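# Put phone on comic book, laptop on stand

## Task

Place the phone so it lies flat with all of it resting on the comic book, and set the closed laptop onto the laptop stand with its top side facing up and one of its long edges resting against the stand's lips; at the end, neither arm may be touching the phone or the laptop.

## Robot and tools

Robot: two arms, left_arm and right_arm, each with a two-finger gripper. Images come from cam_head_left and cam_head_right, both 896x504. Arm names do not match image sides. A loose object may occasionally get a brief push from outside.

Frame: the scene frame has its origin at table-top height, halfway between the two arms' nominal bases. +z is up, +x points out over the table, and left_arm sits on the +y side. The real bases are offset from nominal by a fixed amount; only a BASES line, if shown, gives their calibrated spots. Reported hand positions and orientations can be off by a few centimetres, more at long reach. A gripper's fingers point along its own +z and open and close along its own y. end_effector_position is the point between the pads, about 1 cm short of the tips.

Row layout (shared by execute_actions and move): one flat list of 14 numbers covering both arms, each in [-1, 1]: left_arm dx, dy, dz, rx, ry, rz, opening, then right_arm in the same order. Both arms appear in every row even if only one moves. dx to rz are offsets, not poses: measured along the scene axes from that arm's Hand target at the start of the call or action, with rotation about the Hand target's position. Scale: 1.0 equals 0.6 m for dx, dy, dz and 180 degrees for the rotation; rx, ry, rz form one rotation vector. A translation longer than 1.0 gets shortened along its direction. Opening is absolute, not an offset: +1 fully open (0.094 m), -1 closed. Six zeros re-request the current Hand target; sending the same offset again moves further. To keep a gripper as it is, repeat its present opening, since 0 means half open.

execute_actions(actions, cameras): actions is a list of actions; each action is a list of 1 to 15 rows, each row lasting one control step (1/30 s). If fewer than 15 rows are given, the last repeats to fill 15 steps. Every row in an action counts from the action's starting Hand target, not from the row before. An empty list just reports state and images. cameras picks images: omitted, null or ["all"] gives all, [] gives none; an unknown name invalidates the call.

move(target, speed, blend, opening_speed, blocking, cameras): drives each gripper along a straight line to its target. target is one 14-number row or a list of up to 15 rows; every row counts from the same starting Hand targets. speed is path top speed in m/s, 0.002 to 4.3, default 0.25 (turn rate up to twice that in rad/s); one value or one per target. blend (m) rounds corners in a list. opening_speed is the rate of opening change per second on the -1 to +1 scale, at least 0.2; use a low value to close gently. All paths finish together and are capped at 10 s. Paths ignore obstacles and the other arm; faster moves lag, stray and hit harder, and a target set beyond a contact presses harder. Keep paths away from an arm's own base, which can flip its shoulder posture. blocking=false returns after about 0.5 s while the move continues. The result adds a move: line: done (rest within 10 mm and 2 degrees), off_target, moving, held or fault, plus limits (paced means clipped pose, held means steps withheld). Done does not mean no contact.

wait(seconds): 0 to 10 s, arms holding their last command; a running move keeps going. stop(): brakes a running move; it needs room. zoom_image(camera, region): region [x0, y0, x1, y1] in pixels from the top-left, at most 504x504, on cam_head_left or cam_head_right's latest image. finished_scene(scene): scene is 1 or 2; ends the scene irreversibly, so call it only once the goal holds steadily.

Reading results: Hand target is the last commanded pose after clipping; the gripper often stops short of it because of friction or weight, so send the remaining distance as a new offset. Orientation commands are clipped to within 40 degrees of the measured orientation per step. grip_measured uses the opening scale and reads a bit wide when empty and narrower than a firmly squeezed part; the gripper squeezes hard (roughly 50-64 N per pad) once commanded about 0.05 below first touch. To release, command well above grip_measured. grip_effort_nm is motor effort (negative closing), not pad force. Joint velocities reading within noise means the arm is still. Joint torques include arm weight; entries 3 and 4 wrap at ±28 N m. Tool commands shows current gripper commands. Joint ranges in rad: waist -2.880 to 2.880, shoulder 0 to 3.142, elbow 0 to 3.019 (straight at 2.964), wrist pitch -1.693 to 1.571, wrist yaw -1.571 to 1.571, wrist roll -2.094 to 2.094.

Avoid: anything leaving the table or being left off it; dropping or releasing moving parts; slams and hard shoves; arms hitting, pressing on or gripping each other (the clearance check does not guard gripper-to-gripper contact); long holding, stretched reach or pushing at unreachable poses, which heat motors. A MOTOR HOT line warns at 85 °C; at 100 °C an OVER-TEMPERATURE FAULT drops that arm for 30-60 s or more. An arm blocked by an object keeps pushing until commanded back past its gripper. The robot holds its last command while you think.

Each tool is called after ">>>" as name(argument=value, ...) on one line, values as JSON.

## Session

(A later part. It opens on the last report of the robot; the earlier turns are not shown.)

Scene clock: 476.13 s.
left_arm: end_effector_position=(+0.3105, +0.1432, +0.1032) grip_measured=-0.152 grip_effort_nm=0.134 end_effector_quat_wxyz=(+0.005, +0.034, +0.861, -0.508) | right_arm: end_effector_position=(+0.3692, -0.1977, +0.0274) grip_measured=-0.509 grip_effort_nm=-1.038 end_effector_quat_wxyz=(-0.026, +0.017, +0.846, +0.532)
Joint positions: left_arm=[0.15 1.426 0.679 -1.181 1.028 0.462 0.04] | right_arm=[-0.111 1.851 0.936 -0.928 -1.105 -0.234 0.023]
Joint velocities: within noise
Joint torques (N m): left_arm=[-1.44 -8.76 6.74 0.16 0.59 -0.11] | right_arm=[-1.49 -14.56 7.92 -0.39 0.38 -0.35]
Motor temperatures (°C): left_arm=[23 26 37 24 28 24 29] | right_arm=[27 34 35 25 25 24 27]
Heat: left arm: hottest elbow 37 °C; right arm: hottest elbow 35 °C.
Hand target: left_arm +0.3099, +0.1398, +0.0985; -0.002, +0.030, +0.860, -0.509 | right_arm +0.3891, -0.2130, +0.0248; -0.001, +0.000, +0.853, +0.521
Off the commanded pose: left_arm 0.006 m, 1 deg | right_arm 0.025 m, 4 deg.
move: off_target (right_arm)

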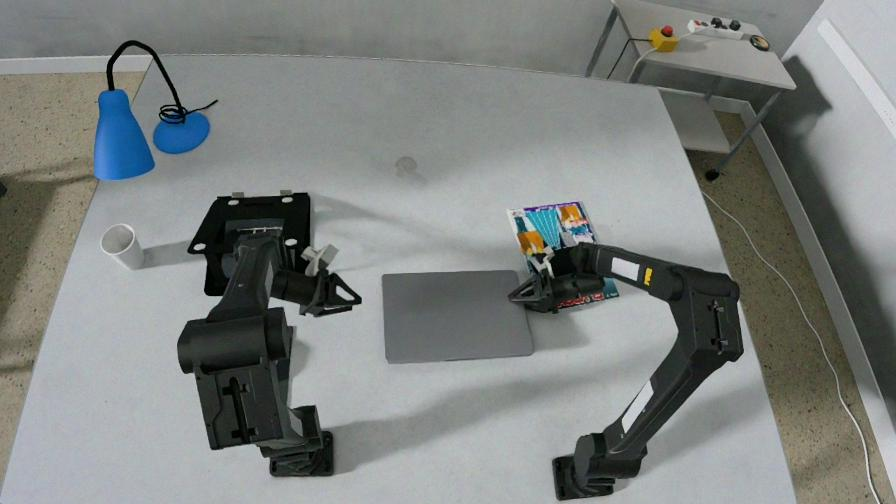

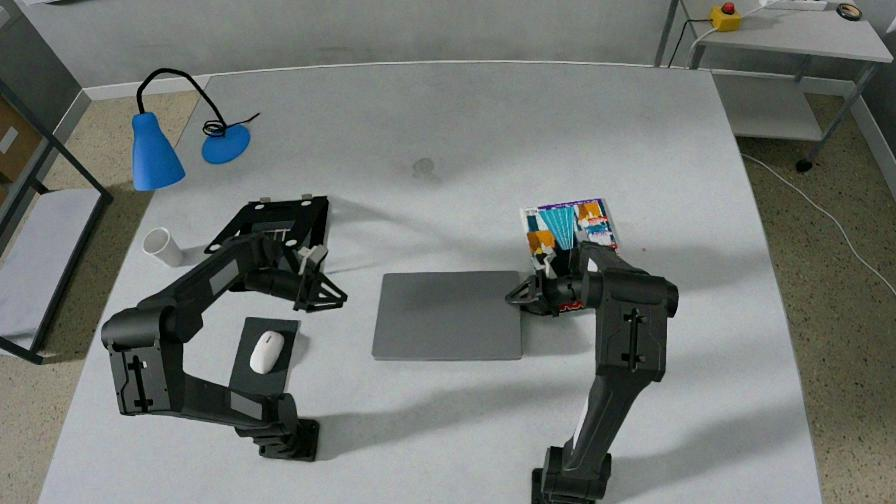

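>>> move(target=[[0.02,0,-0.125,0,0,0,-0.15,0,0,0,0,0,0,-1],[0.02,-0.17,-0.14,0,0,0,-0.15,0,0,0,0,0,0,-1]], speed=[0.15,0.07])

>>> zoom_image(camera="cam_head_left", region=[300, 240, 460, 390])

>>> zoom_image(camera="cam_head_right", region=[280, 240, 440, 390])

Scene clock: 482.17 s.
left_arm: end_effector_position=(+0.3359, +0.0500, +0.0232) grip_measured=-0.152 grip_effort_nm=0.129 end_effector_quat_wxyz=(+0.011, +0.014, +0.857, -0.516) | right_arm: end_effector_position=(+0.3715, -0.2058, +0.0273) grip_measured=-0.509 grip_effort_nm=-1.043 end_effector_quat_wxyz=(-0.019, +0.021, +0.847, +0.531)
Joint positions: left_arm=[-0.16 1.598 0.545 -0.268 1.067 -0.246 0.04] | right_arm=[-0.131 1.851 0.938 -0.931 -1.101 -0.245 0.023]
Joint velocities: within noise
Joint torques (N m): left_arm=[-5.19 -9.93 4.23 1.36 -0.01 0.1] | right_arm=[-0.15 -14.62 7.91 -0.34 0.22 -0.26]
Motor temperatures (°C): left_arm=[23 26 36 24 28 24 29] | right_arm=[27 34 35 25 25 24 27]
Heat: left arm: hottest elbow 36 °C; right arm: hottest elbow 35 °C.
Hand target: left_arm +0.3219, +0.0378, +0.0145; -0.002, +0.030, +0.860, -0.509 | right_arm +0.3890, -0.2129, +0.0249; -0.001, +0.000, +0.853, +0.522
Off the commanded pose: left_arm 0.021 m, 2 deg | right_arm 0.019 m, 3 deg.
move: off_target (left_arm, right_arm)

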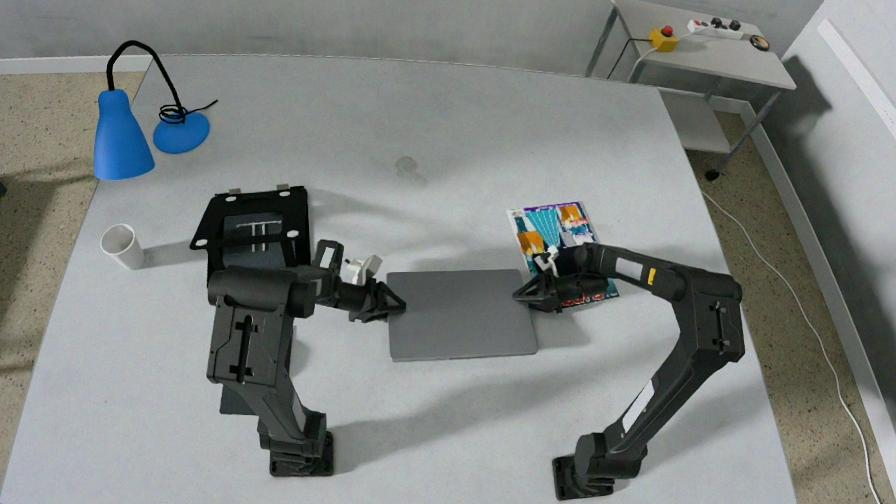

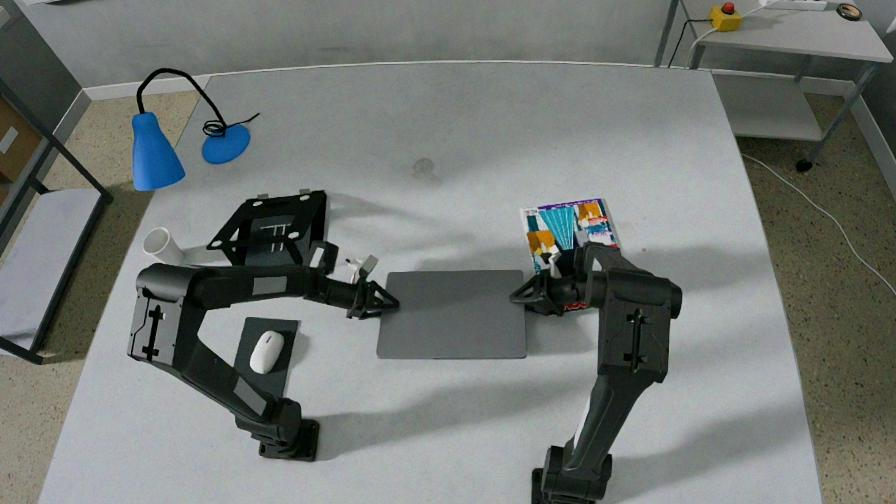

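Scaled by 3.150.

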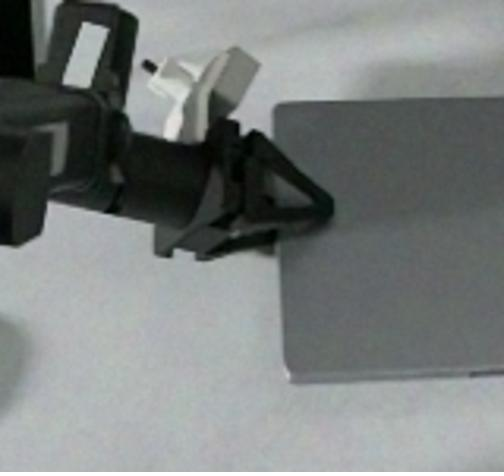

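Scaled by 3.150.

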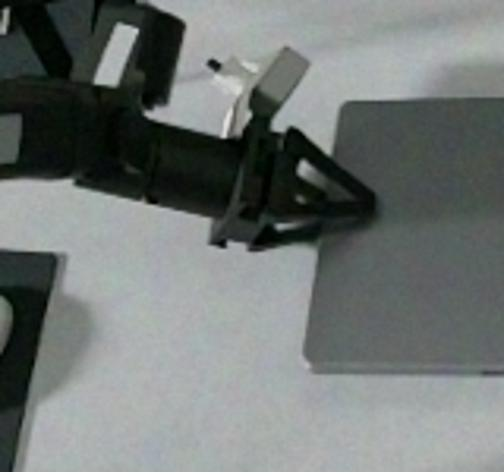

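>>> move(target=[[0,-0.02,0,0,0,0,-0.15,0,0,0,0,0,0,-1],[0,-0.02,0.008,0,0,0,-1,0,0,0,0,0,0,-1]], speed=0.07, opening_speed=0.3)

>>> zoom_image(camera="cam_head_left", region=[180, 170, 440, 390])

>>> zoom_image(camera="cam_head_right", region=[180, 170, 440, 390])

Scene clock: 490.47 s.
left_arm: end_effector_position=(+0.3358, +0.0429, +0.0235) grip_measured=-0.396 grip_effort_nm=-1.009 end_effector_quat_wxyz=(+0.000, -0.010, +0.859, -0.512) | right_arm: end_effector_position=(+0.3721, -0.2115, +0.0260) grip_measured=-0.509 grip_effort_nm=-1.033 end_effector_quat_wxyz=(-0.010, +0.016, +0.848, +0.530)
Joint positions: left_arm=[-0.187 1.588 0.534 -0.214 1.048 -0.358 0.028] | right_arm=[-0.144 1.853 0.938 -0.933 -1.097 -0.271 0.023]
Joint velocities: within noise
Joint torques (N m): left_arm=[-5.89 -10.7 4.64 1.59 0.25 0.44] | right_arm=[0.91 -14.62 7.95 -0.32 0.08 -0.04]
Motor temperatures (°C): left_arm=[23 27 36 24 27 24 28] | right_arm=[27 34 35 25 25 24 27]
Heat: left arm: hottest elbow 36 °C; right arm: hottest elbow 35 °C.
Hand target: left_arm +0.3219, +0.0258, +0.0193; -0.002, +0.030, +0.860, -0.509 | right_arm +0.3890, -0.2130, +0.0248; -0.001, +0.000, +0.853, +0.521
Off the commanded pose: left_arm 0.022 m, 5 deg | right_arm 0.017 m, 2 deg.
move: off_target (left_arm, right_arm); target 2's new opening was sent with left_arm's hand 0.024 m and 3 deg from that target

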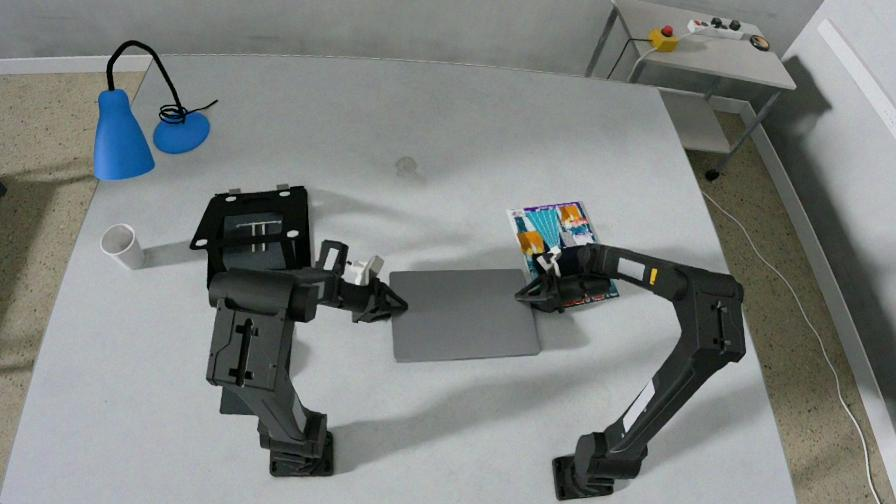

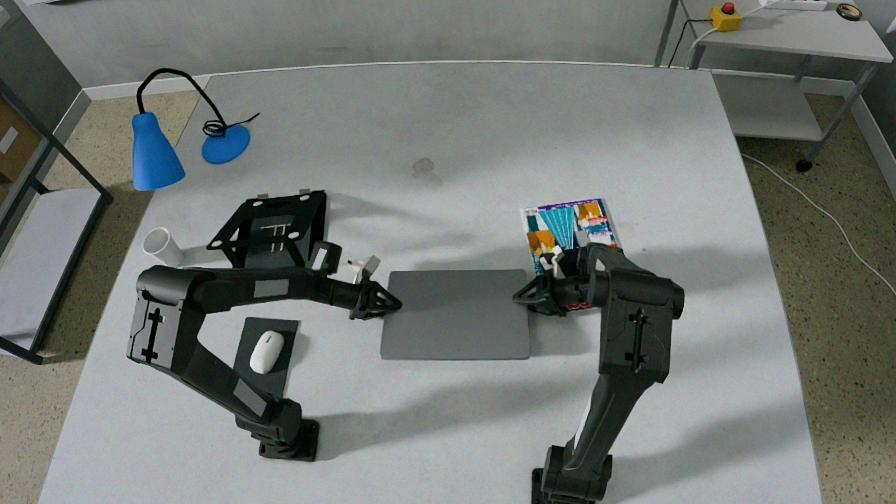

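Scaled by 1.938.

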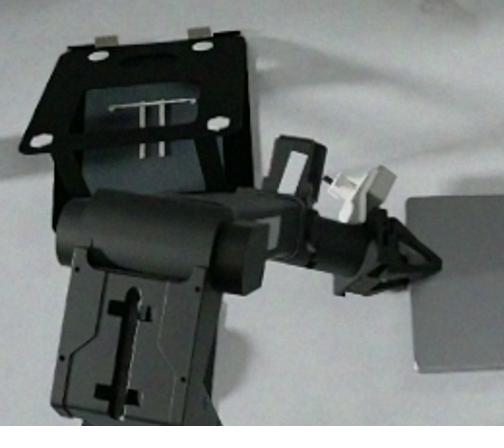

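Scaled by 1.938.

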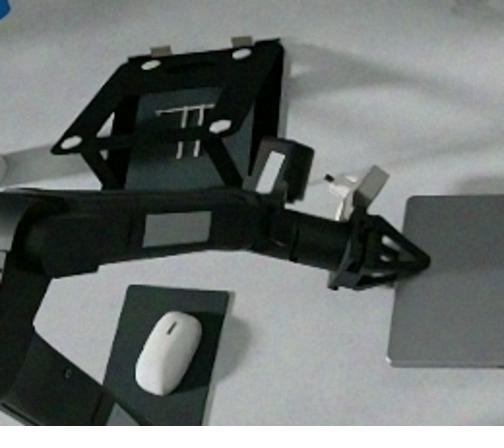

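>>> move(target=[[0.02,0.02,0.17,0,0,0,-1,-0.02,0,0.17,0,0,0,-1]], speed=0.08)

>>> zoom_image(camera="cam_head_left", region=[320, 200, 620, 390])

>>> zoom_image(camera="cam_head_right", region=[320, 200, 620, 390])

Scene clock: 496.37 s.
left_arm: end_effector_position=(+0.3043, +0.0456, +0.0870) grip_measured=-0.406 grip_effort_nm=-1.009 end_effector_quat_wxyz=(-0.050, -0.015, +0.864, -0.500) | right_arm: end_effector_position=(+0.3478, -0.2095, +0.0922) grip_measured=-0.506 grip_effort_nm=-1.043 end_effector_quat_wxyz=(-0.029, +0.007, +0.848, +0.528)
Joint positions: left_arm=[-0.194 1.359 0.575 -0.64 1.048 -0.285 0.028] | right_arm=[-0.145 1.692 0.939 -1.179 -1.081 -0.341 0.023]
Joint velocities: within noise
Joint torques (N m): left_arm=[-2.78 -12.16 14.65 -0.06 0.71 0.43] | right_arm=[0.56 -18.43 10.97 -1.16 -0.49 0.49]
Motor temperatures (°C): left_arm=[23 27 35 24 27 24 29] | right_arm=[27 34 35 25 25 24 27]
Heat: left arm: hottest elbow 35 °C; right arm: hottest elbow 35 °C.
Hand target: left_arm +0.3338, +0.0378, +0.1214; -0.002, +0.030, +0.860, -0.509 | right_arm +0.3771, -0.2130, +0.1269; -0.001, +0.000, +0.853, +0.522
Off the commanded pose: left_arm 0.046 m, 8 deg | right_arm 0.045 m, 3 deg.
move: off_target (left_arm, right_arm)

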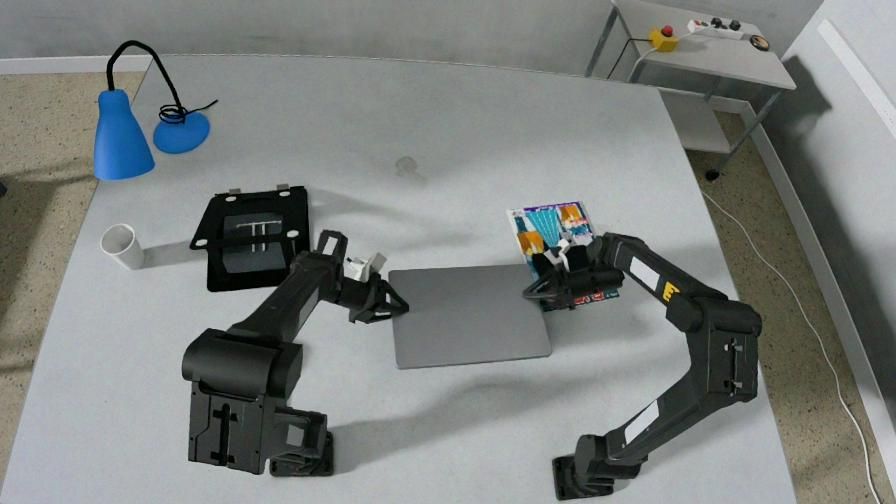

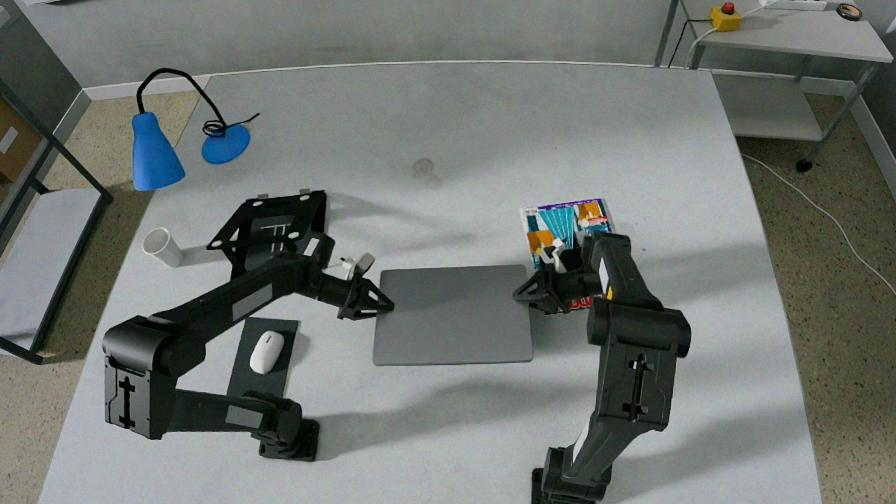

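Scaled by 1.680.

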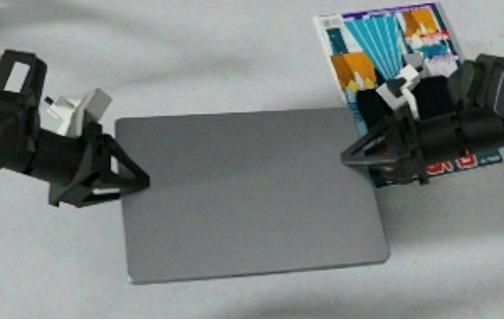

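Scaled by 1.680.

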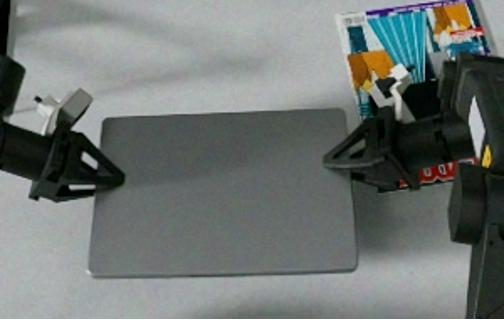

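>>> move(target=[[-0.02,-0.133,0,0,0,0,-1,-0.02,-0.133,0,0,0,0,-1],[-0.02,-0.133,-0.155,0,0,0,-1,-0.02,-0.133,-0.155,0,0,0,-1]], speed=0.07)

Scene clock: 522.37 s.
left_arm: end_effector_position=(+0.3237, -0.0351, +0.0300) grip_measured=-0.410 grip_effort_nm=-1.004 end_effector_quat_wxyz=(-0.012, +0.009, +0.861, -0.509) | right_arm: end_effector_position=(+0.3594, -0.2913, +0.0323) grip_measured=-0.506 grip_effort_nm=-1.033 end_effector_quat_wxyz=(-0.001, -0.001, +0.849, +0.528)
Joint positions: left_arm=[-0.431 1.589 0.53 0.068 0.958 -0.689 0.028] | right_arm=[-0.341 1.909 1.023 -1.278 -1.008 -0.672 0.023]
Joint velocities: within noise
Joint torques (N m): left_arm=[-3.37 -10.4 6.3 2.18 0.1 0.34] | right_arm=[0.67 -17.49 5.34 -0.46 -0.13 0.3]
Motor temperatures (°C): left_arm=[23 27 36 24 28 24 29] | right_arm=[27 35 38 25 25 24 28]
Heat: left arm: hottest elbow 36 °C; right arm: hottest elbow 38 °C.
Hand target: left_arm +0.3219, -0.0419, +0.0283; -0.002, +0.030, +0.860, -0.509 | right_arm +0.3650, -0.2928, +0.0339; -0.001, +0.001, +0.853, +0.522
Off the commanded pose: left_arm 0.007 m, 3 deg | right_arm 0.006 m, 1 deg.
move: off_target (left_arm)

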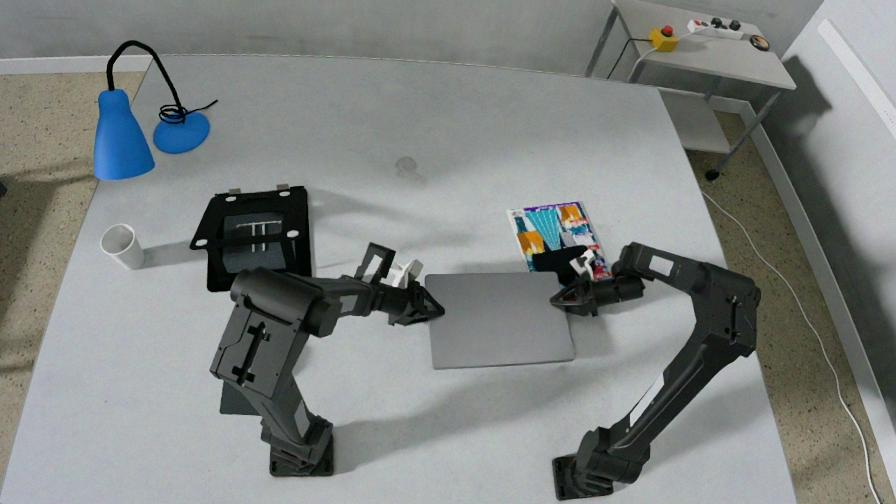

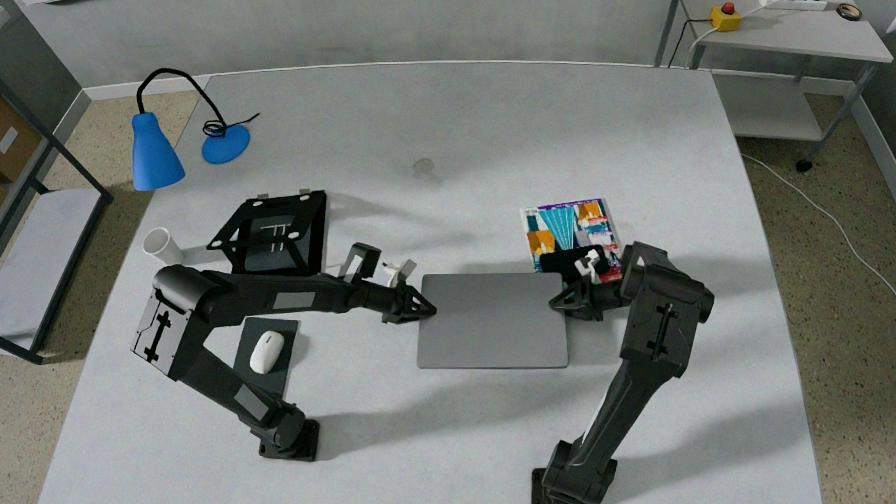

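>>> move(target=[[0,0,-0.015,0,0,0,-1,0,0,-0.015,0,0,0,-1],[0,0,-0.015,0,0,0,-0.1,0,0,-0.015,0,0,0,-1],[0,0.13,-0.005,0,0,0,-0.1,0,0,-0.015,0,0,0,-1],[0.03,0.35,0.45,0.15,-0.15,-0.25,-0.1,0,0,-0.015,0,0,0,-1]], speed=[0.05,0.1,0.1,0.3], cameras=[])

>>> move(target=[[0.28,0.78,0,0.127,-0.127,-0.207,-1,0,0,0,0,0,0,-1],[0.28,0.78,-0.27,0.127,-0.127,-0.207,-1,0,0,0,0,0,0,-1]], speed=[0.35,0.2])

>>> zoom_image(camera="cam_head_left", region=[90, 150, 340, 330])

>>> zoom_image(camera="cam_head_right", region=[120, 150, 370, 330])

Scene clock: 542.67 s.
left_arm: end_effector_position=(+0.3256, +0.1630, +0.2755) grip_measured=-0.102 grip_effort_nm=0.120 end_effector_quat_wxyz=(+0.048, +0.447, +0.868, -0.212) | right_arm: end_effector_position=(+0.3611, -0.2920, +0.0286) grip_measured=-0.506 grip_effort_nm=-1.038 end_effector_quat_wxyz=(-0.003, +0.011, +0.848, +0.531)
Joint positions: left_arm=[-0.056 1.176 1.172 -1.671 0.426 0.946 0.042] | right_arm=[-0.344 1.919 1.023 -1.265 -1.017 -0.648 0.023]
Joint velocities: within noise
Joint torques (N m): left_arm=[-0.09 -8.12 16.08 -0.25 0.21 0.11] | right_arm=[0.85 -16.56 5.11 -0.14 0.17 0.09]
Motor temperatures (°C): left_arm=[23 27 36 24 27 24 29] | right_arm=[27 36 36 25 24 24 28]
Heat: left arm: hottest elbow 36 °C; right arm: hottest shoulder 36 °C.
Hand target: left_arm +0.3400, +0.1681, +0.2983; -0.006, +0.464, +0.852, -0.242 | right_arm +0.3650, -0.2928, +0.0249; -0.001, +0.001, +0.853, +0.522
Off the commanded pose: left_arm 0.027 m, 8 deg | right_arm 0.005 m, 2 deg.
joint sent to its limit (left arm) — joint 4 (wrist pitch), lower limit. The joint targets are off in orientation, not in position.
move: off_target (left_arm); target 2's new opening was sent with left_arm's hand 0.011 m and 3 deg from that target
No camera images: "cameras" was empty.

Scene clock: 545.87 s.
left_arm: end_effector_position=(+0.5049, +0.6354, +0.1817) grip_measured=-0.981 grip_effort_nm=-1.009 end_effector_quat_wxyz=(-0.034, +0.642, +0.763, +0.061) | right_arm: end_effector_position=(+0.3611, -0.2920, +0.0286) grip_measured=-0.506 grip_effort_nm=-1.043 end_effector_quat_wxyz=(-0.003, +0.011, +0.848, +0.531)
Joint positions: left_arm=[0.638 1.904 1.797 -1.358 -0.091 2.071 0.001] | right_arm=[-0.344 1.919 1.023 -1.265 -1.017 -0.648 0.023]
Joint velocities: within noise
Joint torques (N m): left_arm=[-1.67 -17.03 7.72 1.54 0.25 0.1] | right_arm=[0.85 -16.56 5.11 -0.14 0.18 0.1]
Motor temperatures (°C): left_arm=[23 27 36 24 27 24 29] | right_arm=[27 36 36 25 24 24 28]
Heat: left arm: hottest elbow 36 °C; right arm: hottest shoulder 36 °C.
Hand target: left_arm +0.5080, +0.6361, +0.1362; -0.006, +0.736, +0.676, +0.036 | right_arm +0.3650, -0.2928, +0.0249; -0.001, +0.001, +0.853, +0.522
Off the commanded pose: left_arm 0.045 m, 15 deg | right_arm 0.005 m, 2 deg.
joint sent to its limit (left arm) — joint 6 (wrist roll), upper limit. The joint targets are off in orientation, not in position.
move: off_target (left_arm)

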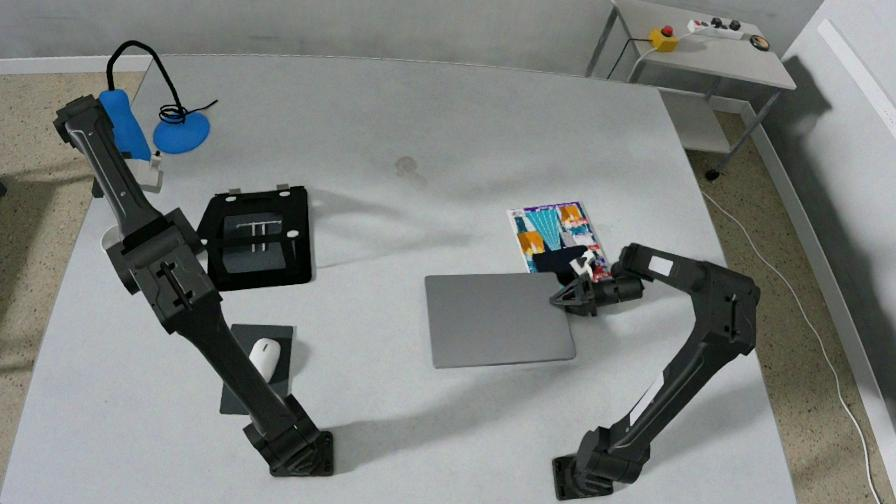

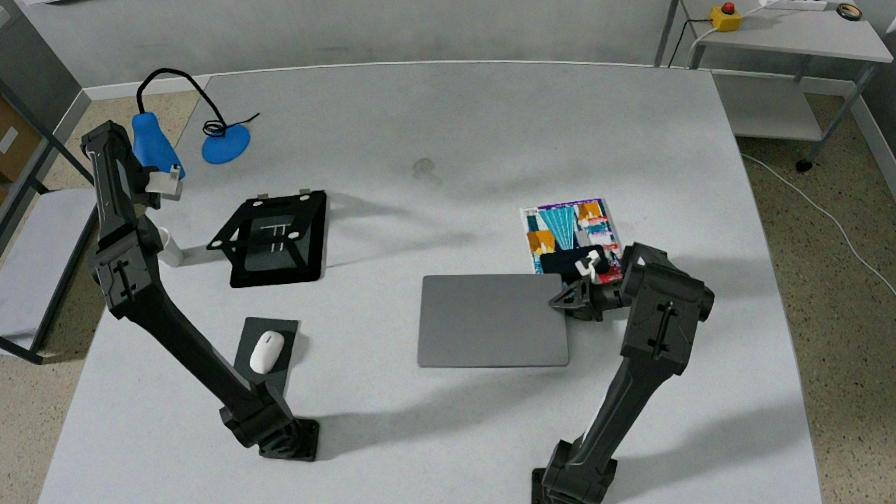

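Scaled by 2.016.

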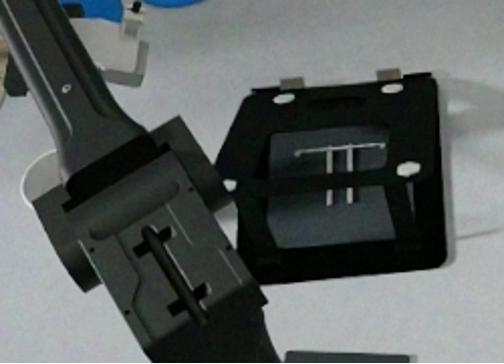

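Scaled by 2.016.

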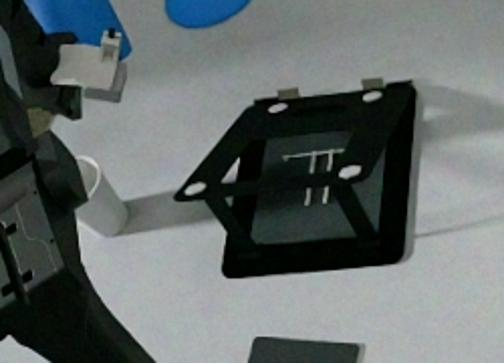

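>>> move(target=[[0,0,-0.17,0,0,0,-1,0,0,0,0,0,0,-1]], speed=0.15)

>>> zoom_image(camera="cam_head_left", region=[90, 150, 340, 330])

>>> zoom_image(camera="cam_head_right", region=[120, 150, 370, 330])

Scene clock: 550.27 s.
left_arm: end_effector_position=(+0.5139, +0.6418, +0.1691) grip_measured=-0.981 grip_effort_nm=-1.009 end_effector_quat_wxyz=(-0.005, +0.634, +0.761, +0.142) | right_arm: end_effector_position=(+0.3611, -0.2920, +0.0286) grip_measured=-0.506 grip_effort_nm=-1.043 end_effector_quat_wxyz=(-0.003, +0.011, +0.848, +0.531)
Joint positions: left_arm=[0.644 1.831 1.636 -1.1 -0.067 2.071 0.001] | right_arm=[-0.344 1.919 1.023 -1.265 -1.017 -0.648 0.023]
Joint velocities: within noise
Joint torques (N m): left_arm=[-1.08 -7.24 3.97 1.22 0.22 0.07] | right_arm=[0.91 -16.5 5.11 -0.14 0.18 0.1]
Motor temperatures (°C): left_arm=[23 27 36 24 27 24 29] | right_arm=[27 36 36 25 24 24 28]
Heat: left arm: hottest elbow 36 °C; right arm: hottest shoulder 36 °C.
Hand target: left_arm +0.5079, +0.6360, +0.0342; -0.006, +0.736, +0.676, +0.036 | right_arm +0.3650, -0.2928, +0.0249; -0.001, +0.001, +0.853, +0.522
Off the commanded pose: left_arm 0.135 m, 19 deg | right_arm 0.005 m, 2 deg.
joint sent to its limit (left arm) — joint 6 (wrist roll), upper limit. The joint targets are off in position and orientation.
move: off_target (left_arm)

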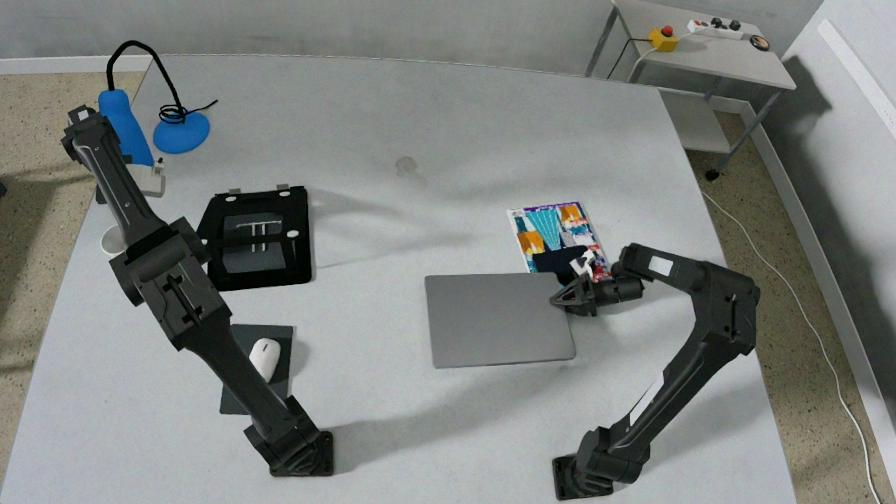

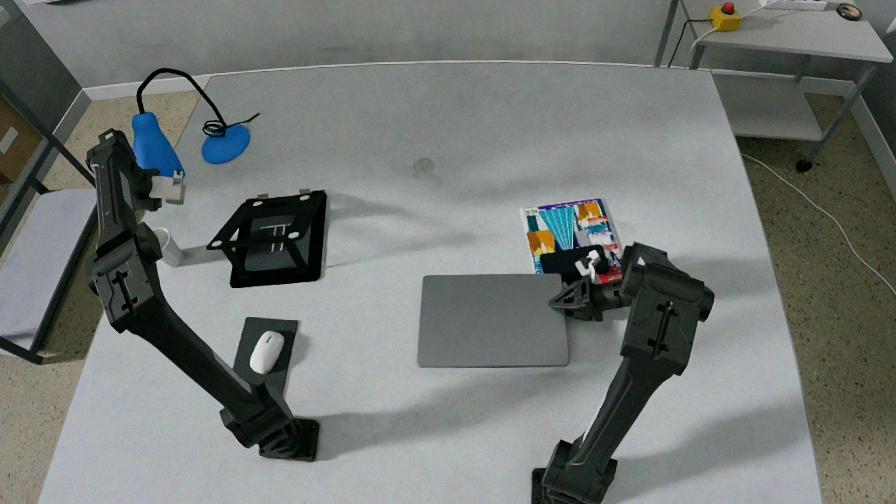

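Scaled by 2.016.

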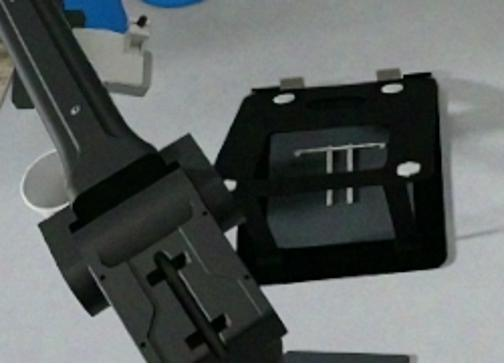

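Scaled by 2.016.

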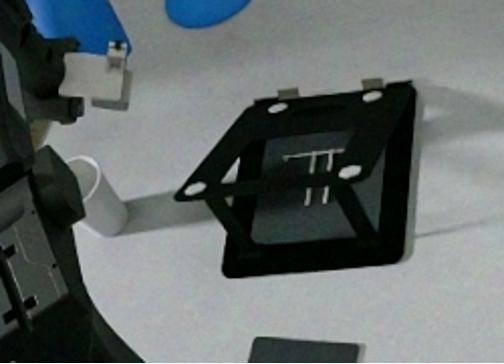

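>>> move(target=[[0,-0.02,0.3,0,0,0,-1,0,0,0,0,0,0,-1]], speed=0.25)

>>> zoom_image(camera="cam_head_right", region=[80, 50, 330, 250])

>>> zoom_image(camera="cam_head_left", region=[60, 30, 310, 250])

Scene clock: 556.00 s.
left_arm: end_effector_position=(+0.4897, +0.6169, +0.1937) grip_measured=-0.981 grip_effort_nm=-0.989 end_effector_quat_wxyz=(-0.041, +0.648, +0.760, +0.019) | right_arm: end_effector_position=(+0.3611, -0.2920, +0.0286) grip_measured=-0.506 grip_effort_nm=-1.038 end_effector_quat_wxyz=(-0.003, +0.011, +0.848, +0.531)
Joint positions: left_arm=[0.631 1.893 1.816 -1.473 -0.088 2.073 0.001] | right_arm=[-0.344 1.919 1.023 -1.265 -1.017 -0.648 0.023]
Joint velocities: within noise
Joint torques (N m): left_arm=[-2.08 -19.25 16.88 -0.18 -0.1 0.16] | right_arm=[0.85 -16.56 5.11 -0.13 0.18 0.1]
Motor temperatures (°C): left_arm=[23 27 36 24 27 24 29] | right_arm=[27 36 35 25 24 24 28]
Heat: left arm: hottest elbow 36 °C; right arm: hottest shoulder 36 °C.
Hand target: left_arm +0.5080, +0.6239, +0.2142; -0.007, +0.736, +0.676, +0.036 | right_arm +0.3650, -0.2928, +0.0249; -0.001, +0.001, +0.853, +0.522
Off the commanded pose: left_arm 0.028 m, 15 deg | right_arm 0.005 m, 2 deg.
joint sent to its limit (left arm) — joint 6 (wrist roll), upper limit. The joint targets are off in orientation, not in position.
move: off_target (left_arm)

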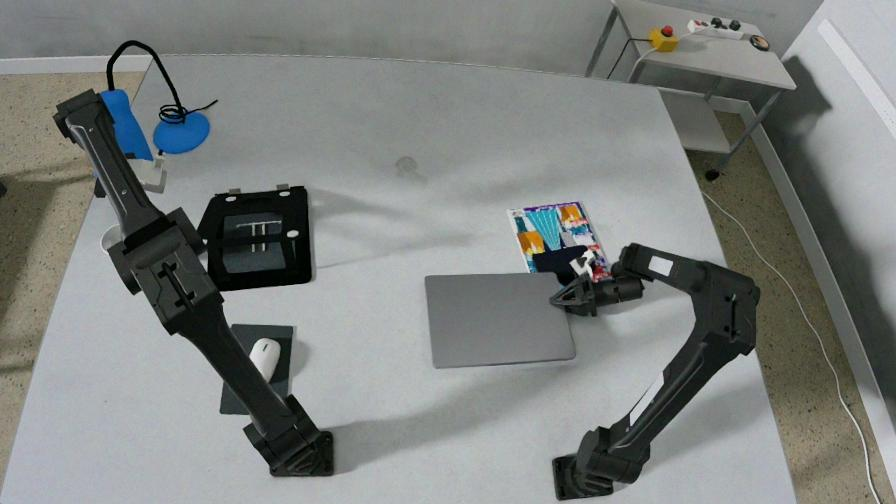

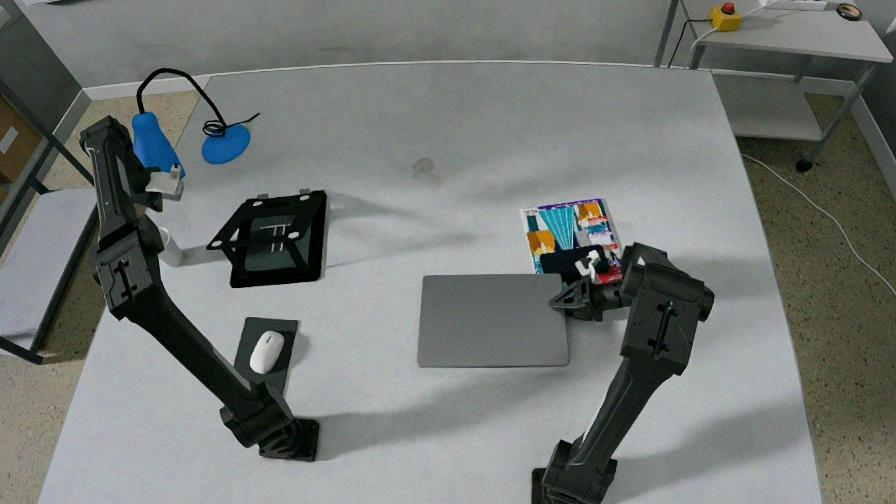

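Scaled by 2.016.

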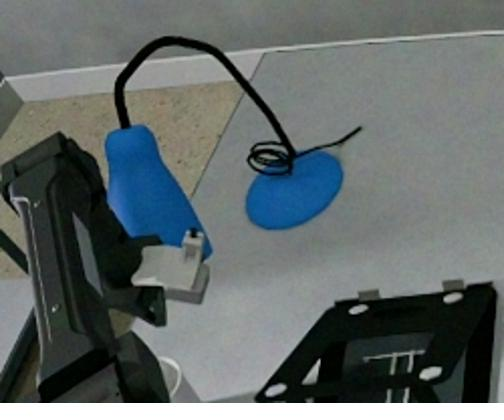

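Scaled by 2.016.

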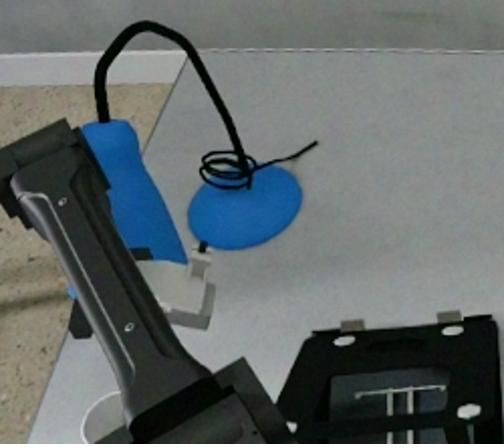

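>>> move(target=[[0,-0.02,0.17,0,0,0,-1,0,0,0,0,0,0,-1],[-0.055,-0.40,0.17,0,0,0.527,-1,0,0,0,0,0,0,-1],[-0.055,-0.40,-0.05,0,0,0.527,-1,0,0,0,0,0,0,-1]], speed=0.25)

>>> zoom_image(camera="cam_head_right", region=[180, 150, 380, 310])

>>> zoom_image(camera="cam_head_left", region=[160, 150, 360, 310])

Scene clock: 568.70 s.
left_arm: end_effector_position=(+0.4723, +0.3893, +0.1871) grip_measured=-0.981 grip_effort_nm=-0.984 end_effector_quat_wxyz=(-0.034, -0.002, +0.999, +0.020) | right_arm: end_effector_position=(+0.3611, -0.2920, +0.0286) grip_measured=-0.506 grip_effort_nm=-1.038 end_effector_quat_wxyz=(-0.003, +0.011, +0.848, +0.531)
Joint positions: left_arm=[0.271 1.607 1.412 -1.429 -0.058 0.295 0.001] | right_arm=[-0.344 1.919 1.023 -1.265 -1.017 -0.648 0.023]
Joint velocities: within noise
Joint torques (N m): left_arm=[-2.49 -16.26 9.25 0.49 0.07 -0.1] | right_arm=[0.85 -16.5 5.09 -0.12 0.18 0.09]
Motor temperatures (°C): left_arm=[23 28 36 24 27 24 29] | right_arm=[27 36 35 25 24 23 28]
Heat: left arm: hottest elbow 36 °C; right arm: hottest shoulder 36 °C.
Hand target: left_arm +0.4750, +0.3840, +0.1843; -0.031, +0.000, +0.999, +0.020 | right_arm +0.3650, -0.2928, +0.0249; -0.001, +0.001, +0.853, +0.522
Off the commanded pose: left_arm 0.007 m, 0 deg | right_arm 0.005 m, 2 deg.
move: done

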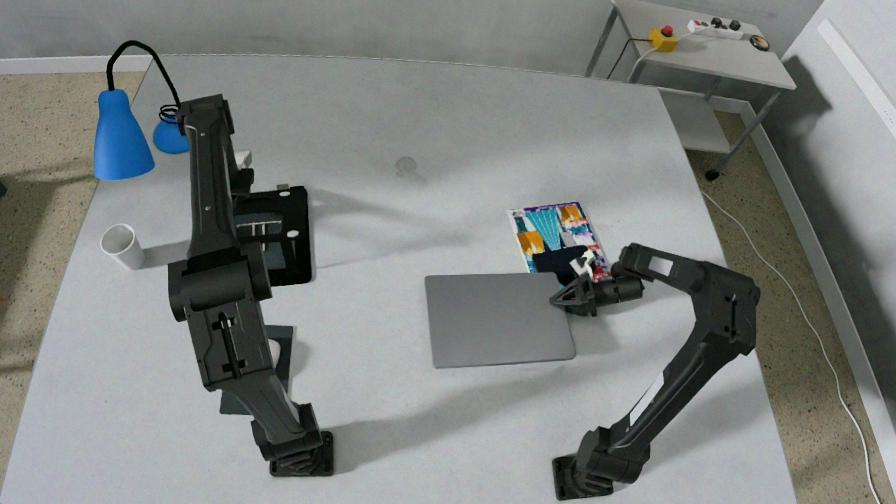

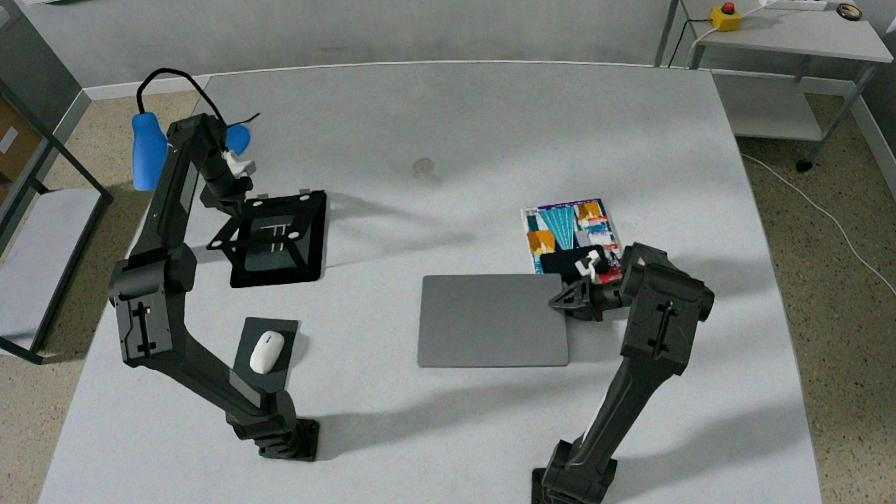

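Scaled by 2.520.

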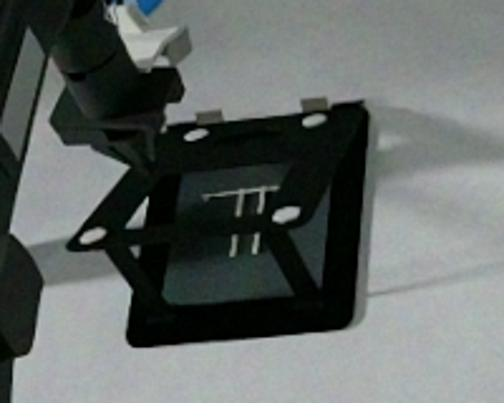

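Scaled by 2.520.

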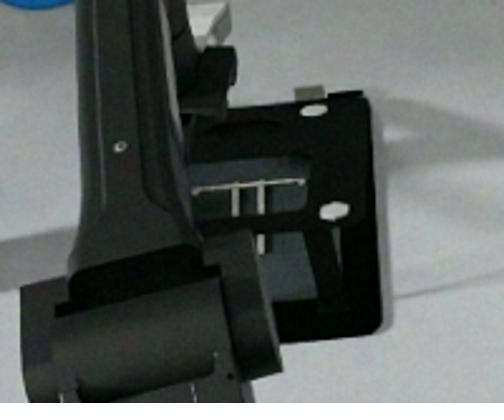

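>>> move(target=[[0.07,-0.155,0,0,0,0,-1,0,0,0,0,0,0,-1],[0.07,-0.155,-0.09,0,0,0,-1,0,0,0,0,0,0,-1]], speed=0.2)

>>> zoom_image(camera="cam_head_right", region=[180, 150, 380, 310])

>>> zoom_image(camera="cam_head_left", region=[160, 150, 360, 310])

Scene clock: 575.07 s.
left_arm: end_effector_position=(+0.5166, +0.2927, +0.1370) grip_measured=-0.981 grip_effort_nm=-0.984 end_effector_quat_wxyz=(-0.029, +0.002, +0.999, +0.020) | right_arm: end_effector_position=(+0.3611, -0.2920, +0.0286) grip_measured=-0.506 grip_effort_nm=-1.038 end_effector_quat_wxyz=(-0.003, +0.011, +0.848, +0.531)
Joint positions: left_arm=[0.059 1.699 1.393 -1.32 -0.044 0.091 0.001] | right_arm=[-0.344 1.919 1.023 -1.265 -1.017 -0.648 0.023]
Joint velocities: within noise
Joint torques (N m): left_arm=[-1.49 -15.97 9.18 0.72 -0.07 -0.09] | right_arm=[0.97 -16.56 5.11 -0.14 0.18 0.1]
Motor temperatures (°C): left_arm=[23 28 36 24 27 24 29] | right_arm=[27 36 34 25 24 23 28]
Heat: left arm: hottest elbow 36 °C; right arm: hottest shoulder 36 °C.
Hand target: left_arm +0.5170, +0.2909, +0.1303; -0.031, +0.000, +0.999, +0.020 | right_arm +0.3650, -0.2928, +0.0249; -0.001, +0.001, +0.853, +0.522
Off the commanded pose: left_arm 0.007 m, 0 deg | right_arm 0.005 m, 2 deg.
move: done

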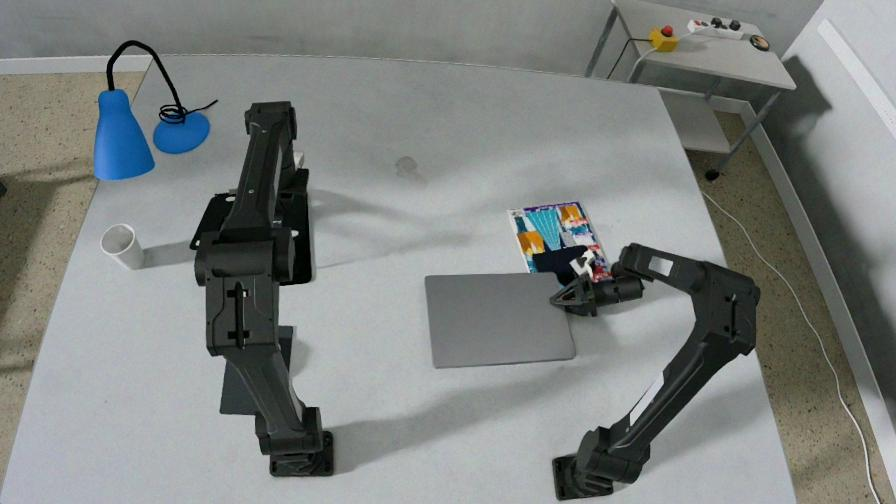

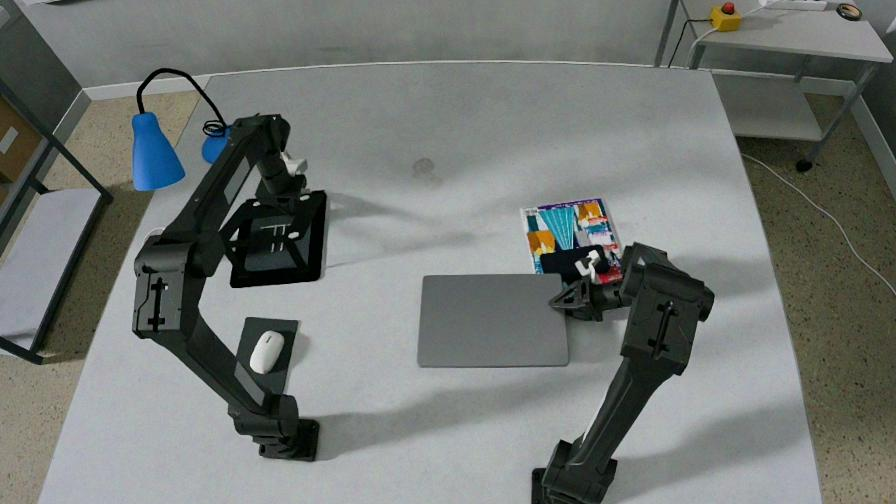

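Scaled by 2.520.

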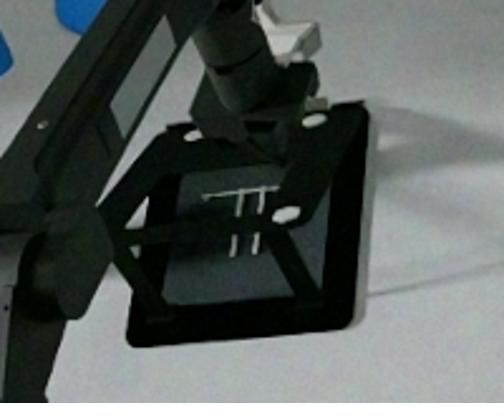

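Scaled by 2.520.

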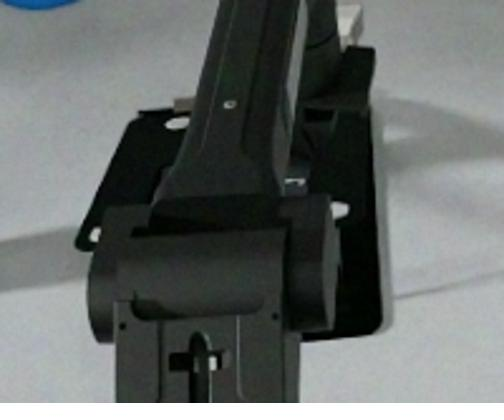

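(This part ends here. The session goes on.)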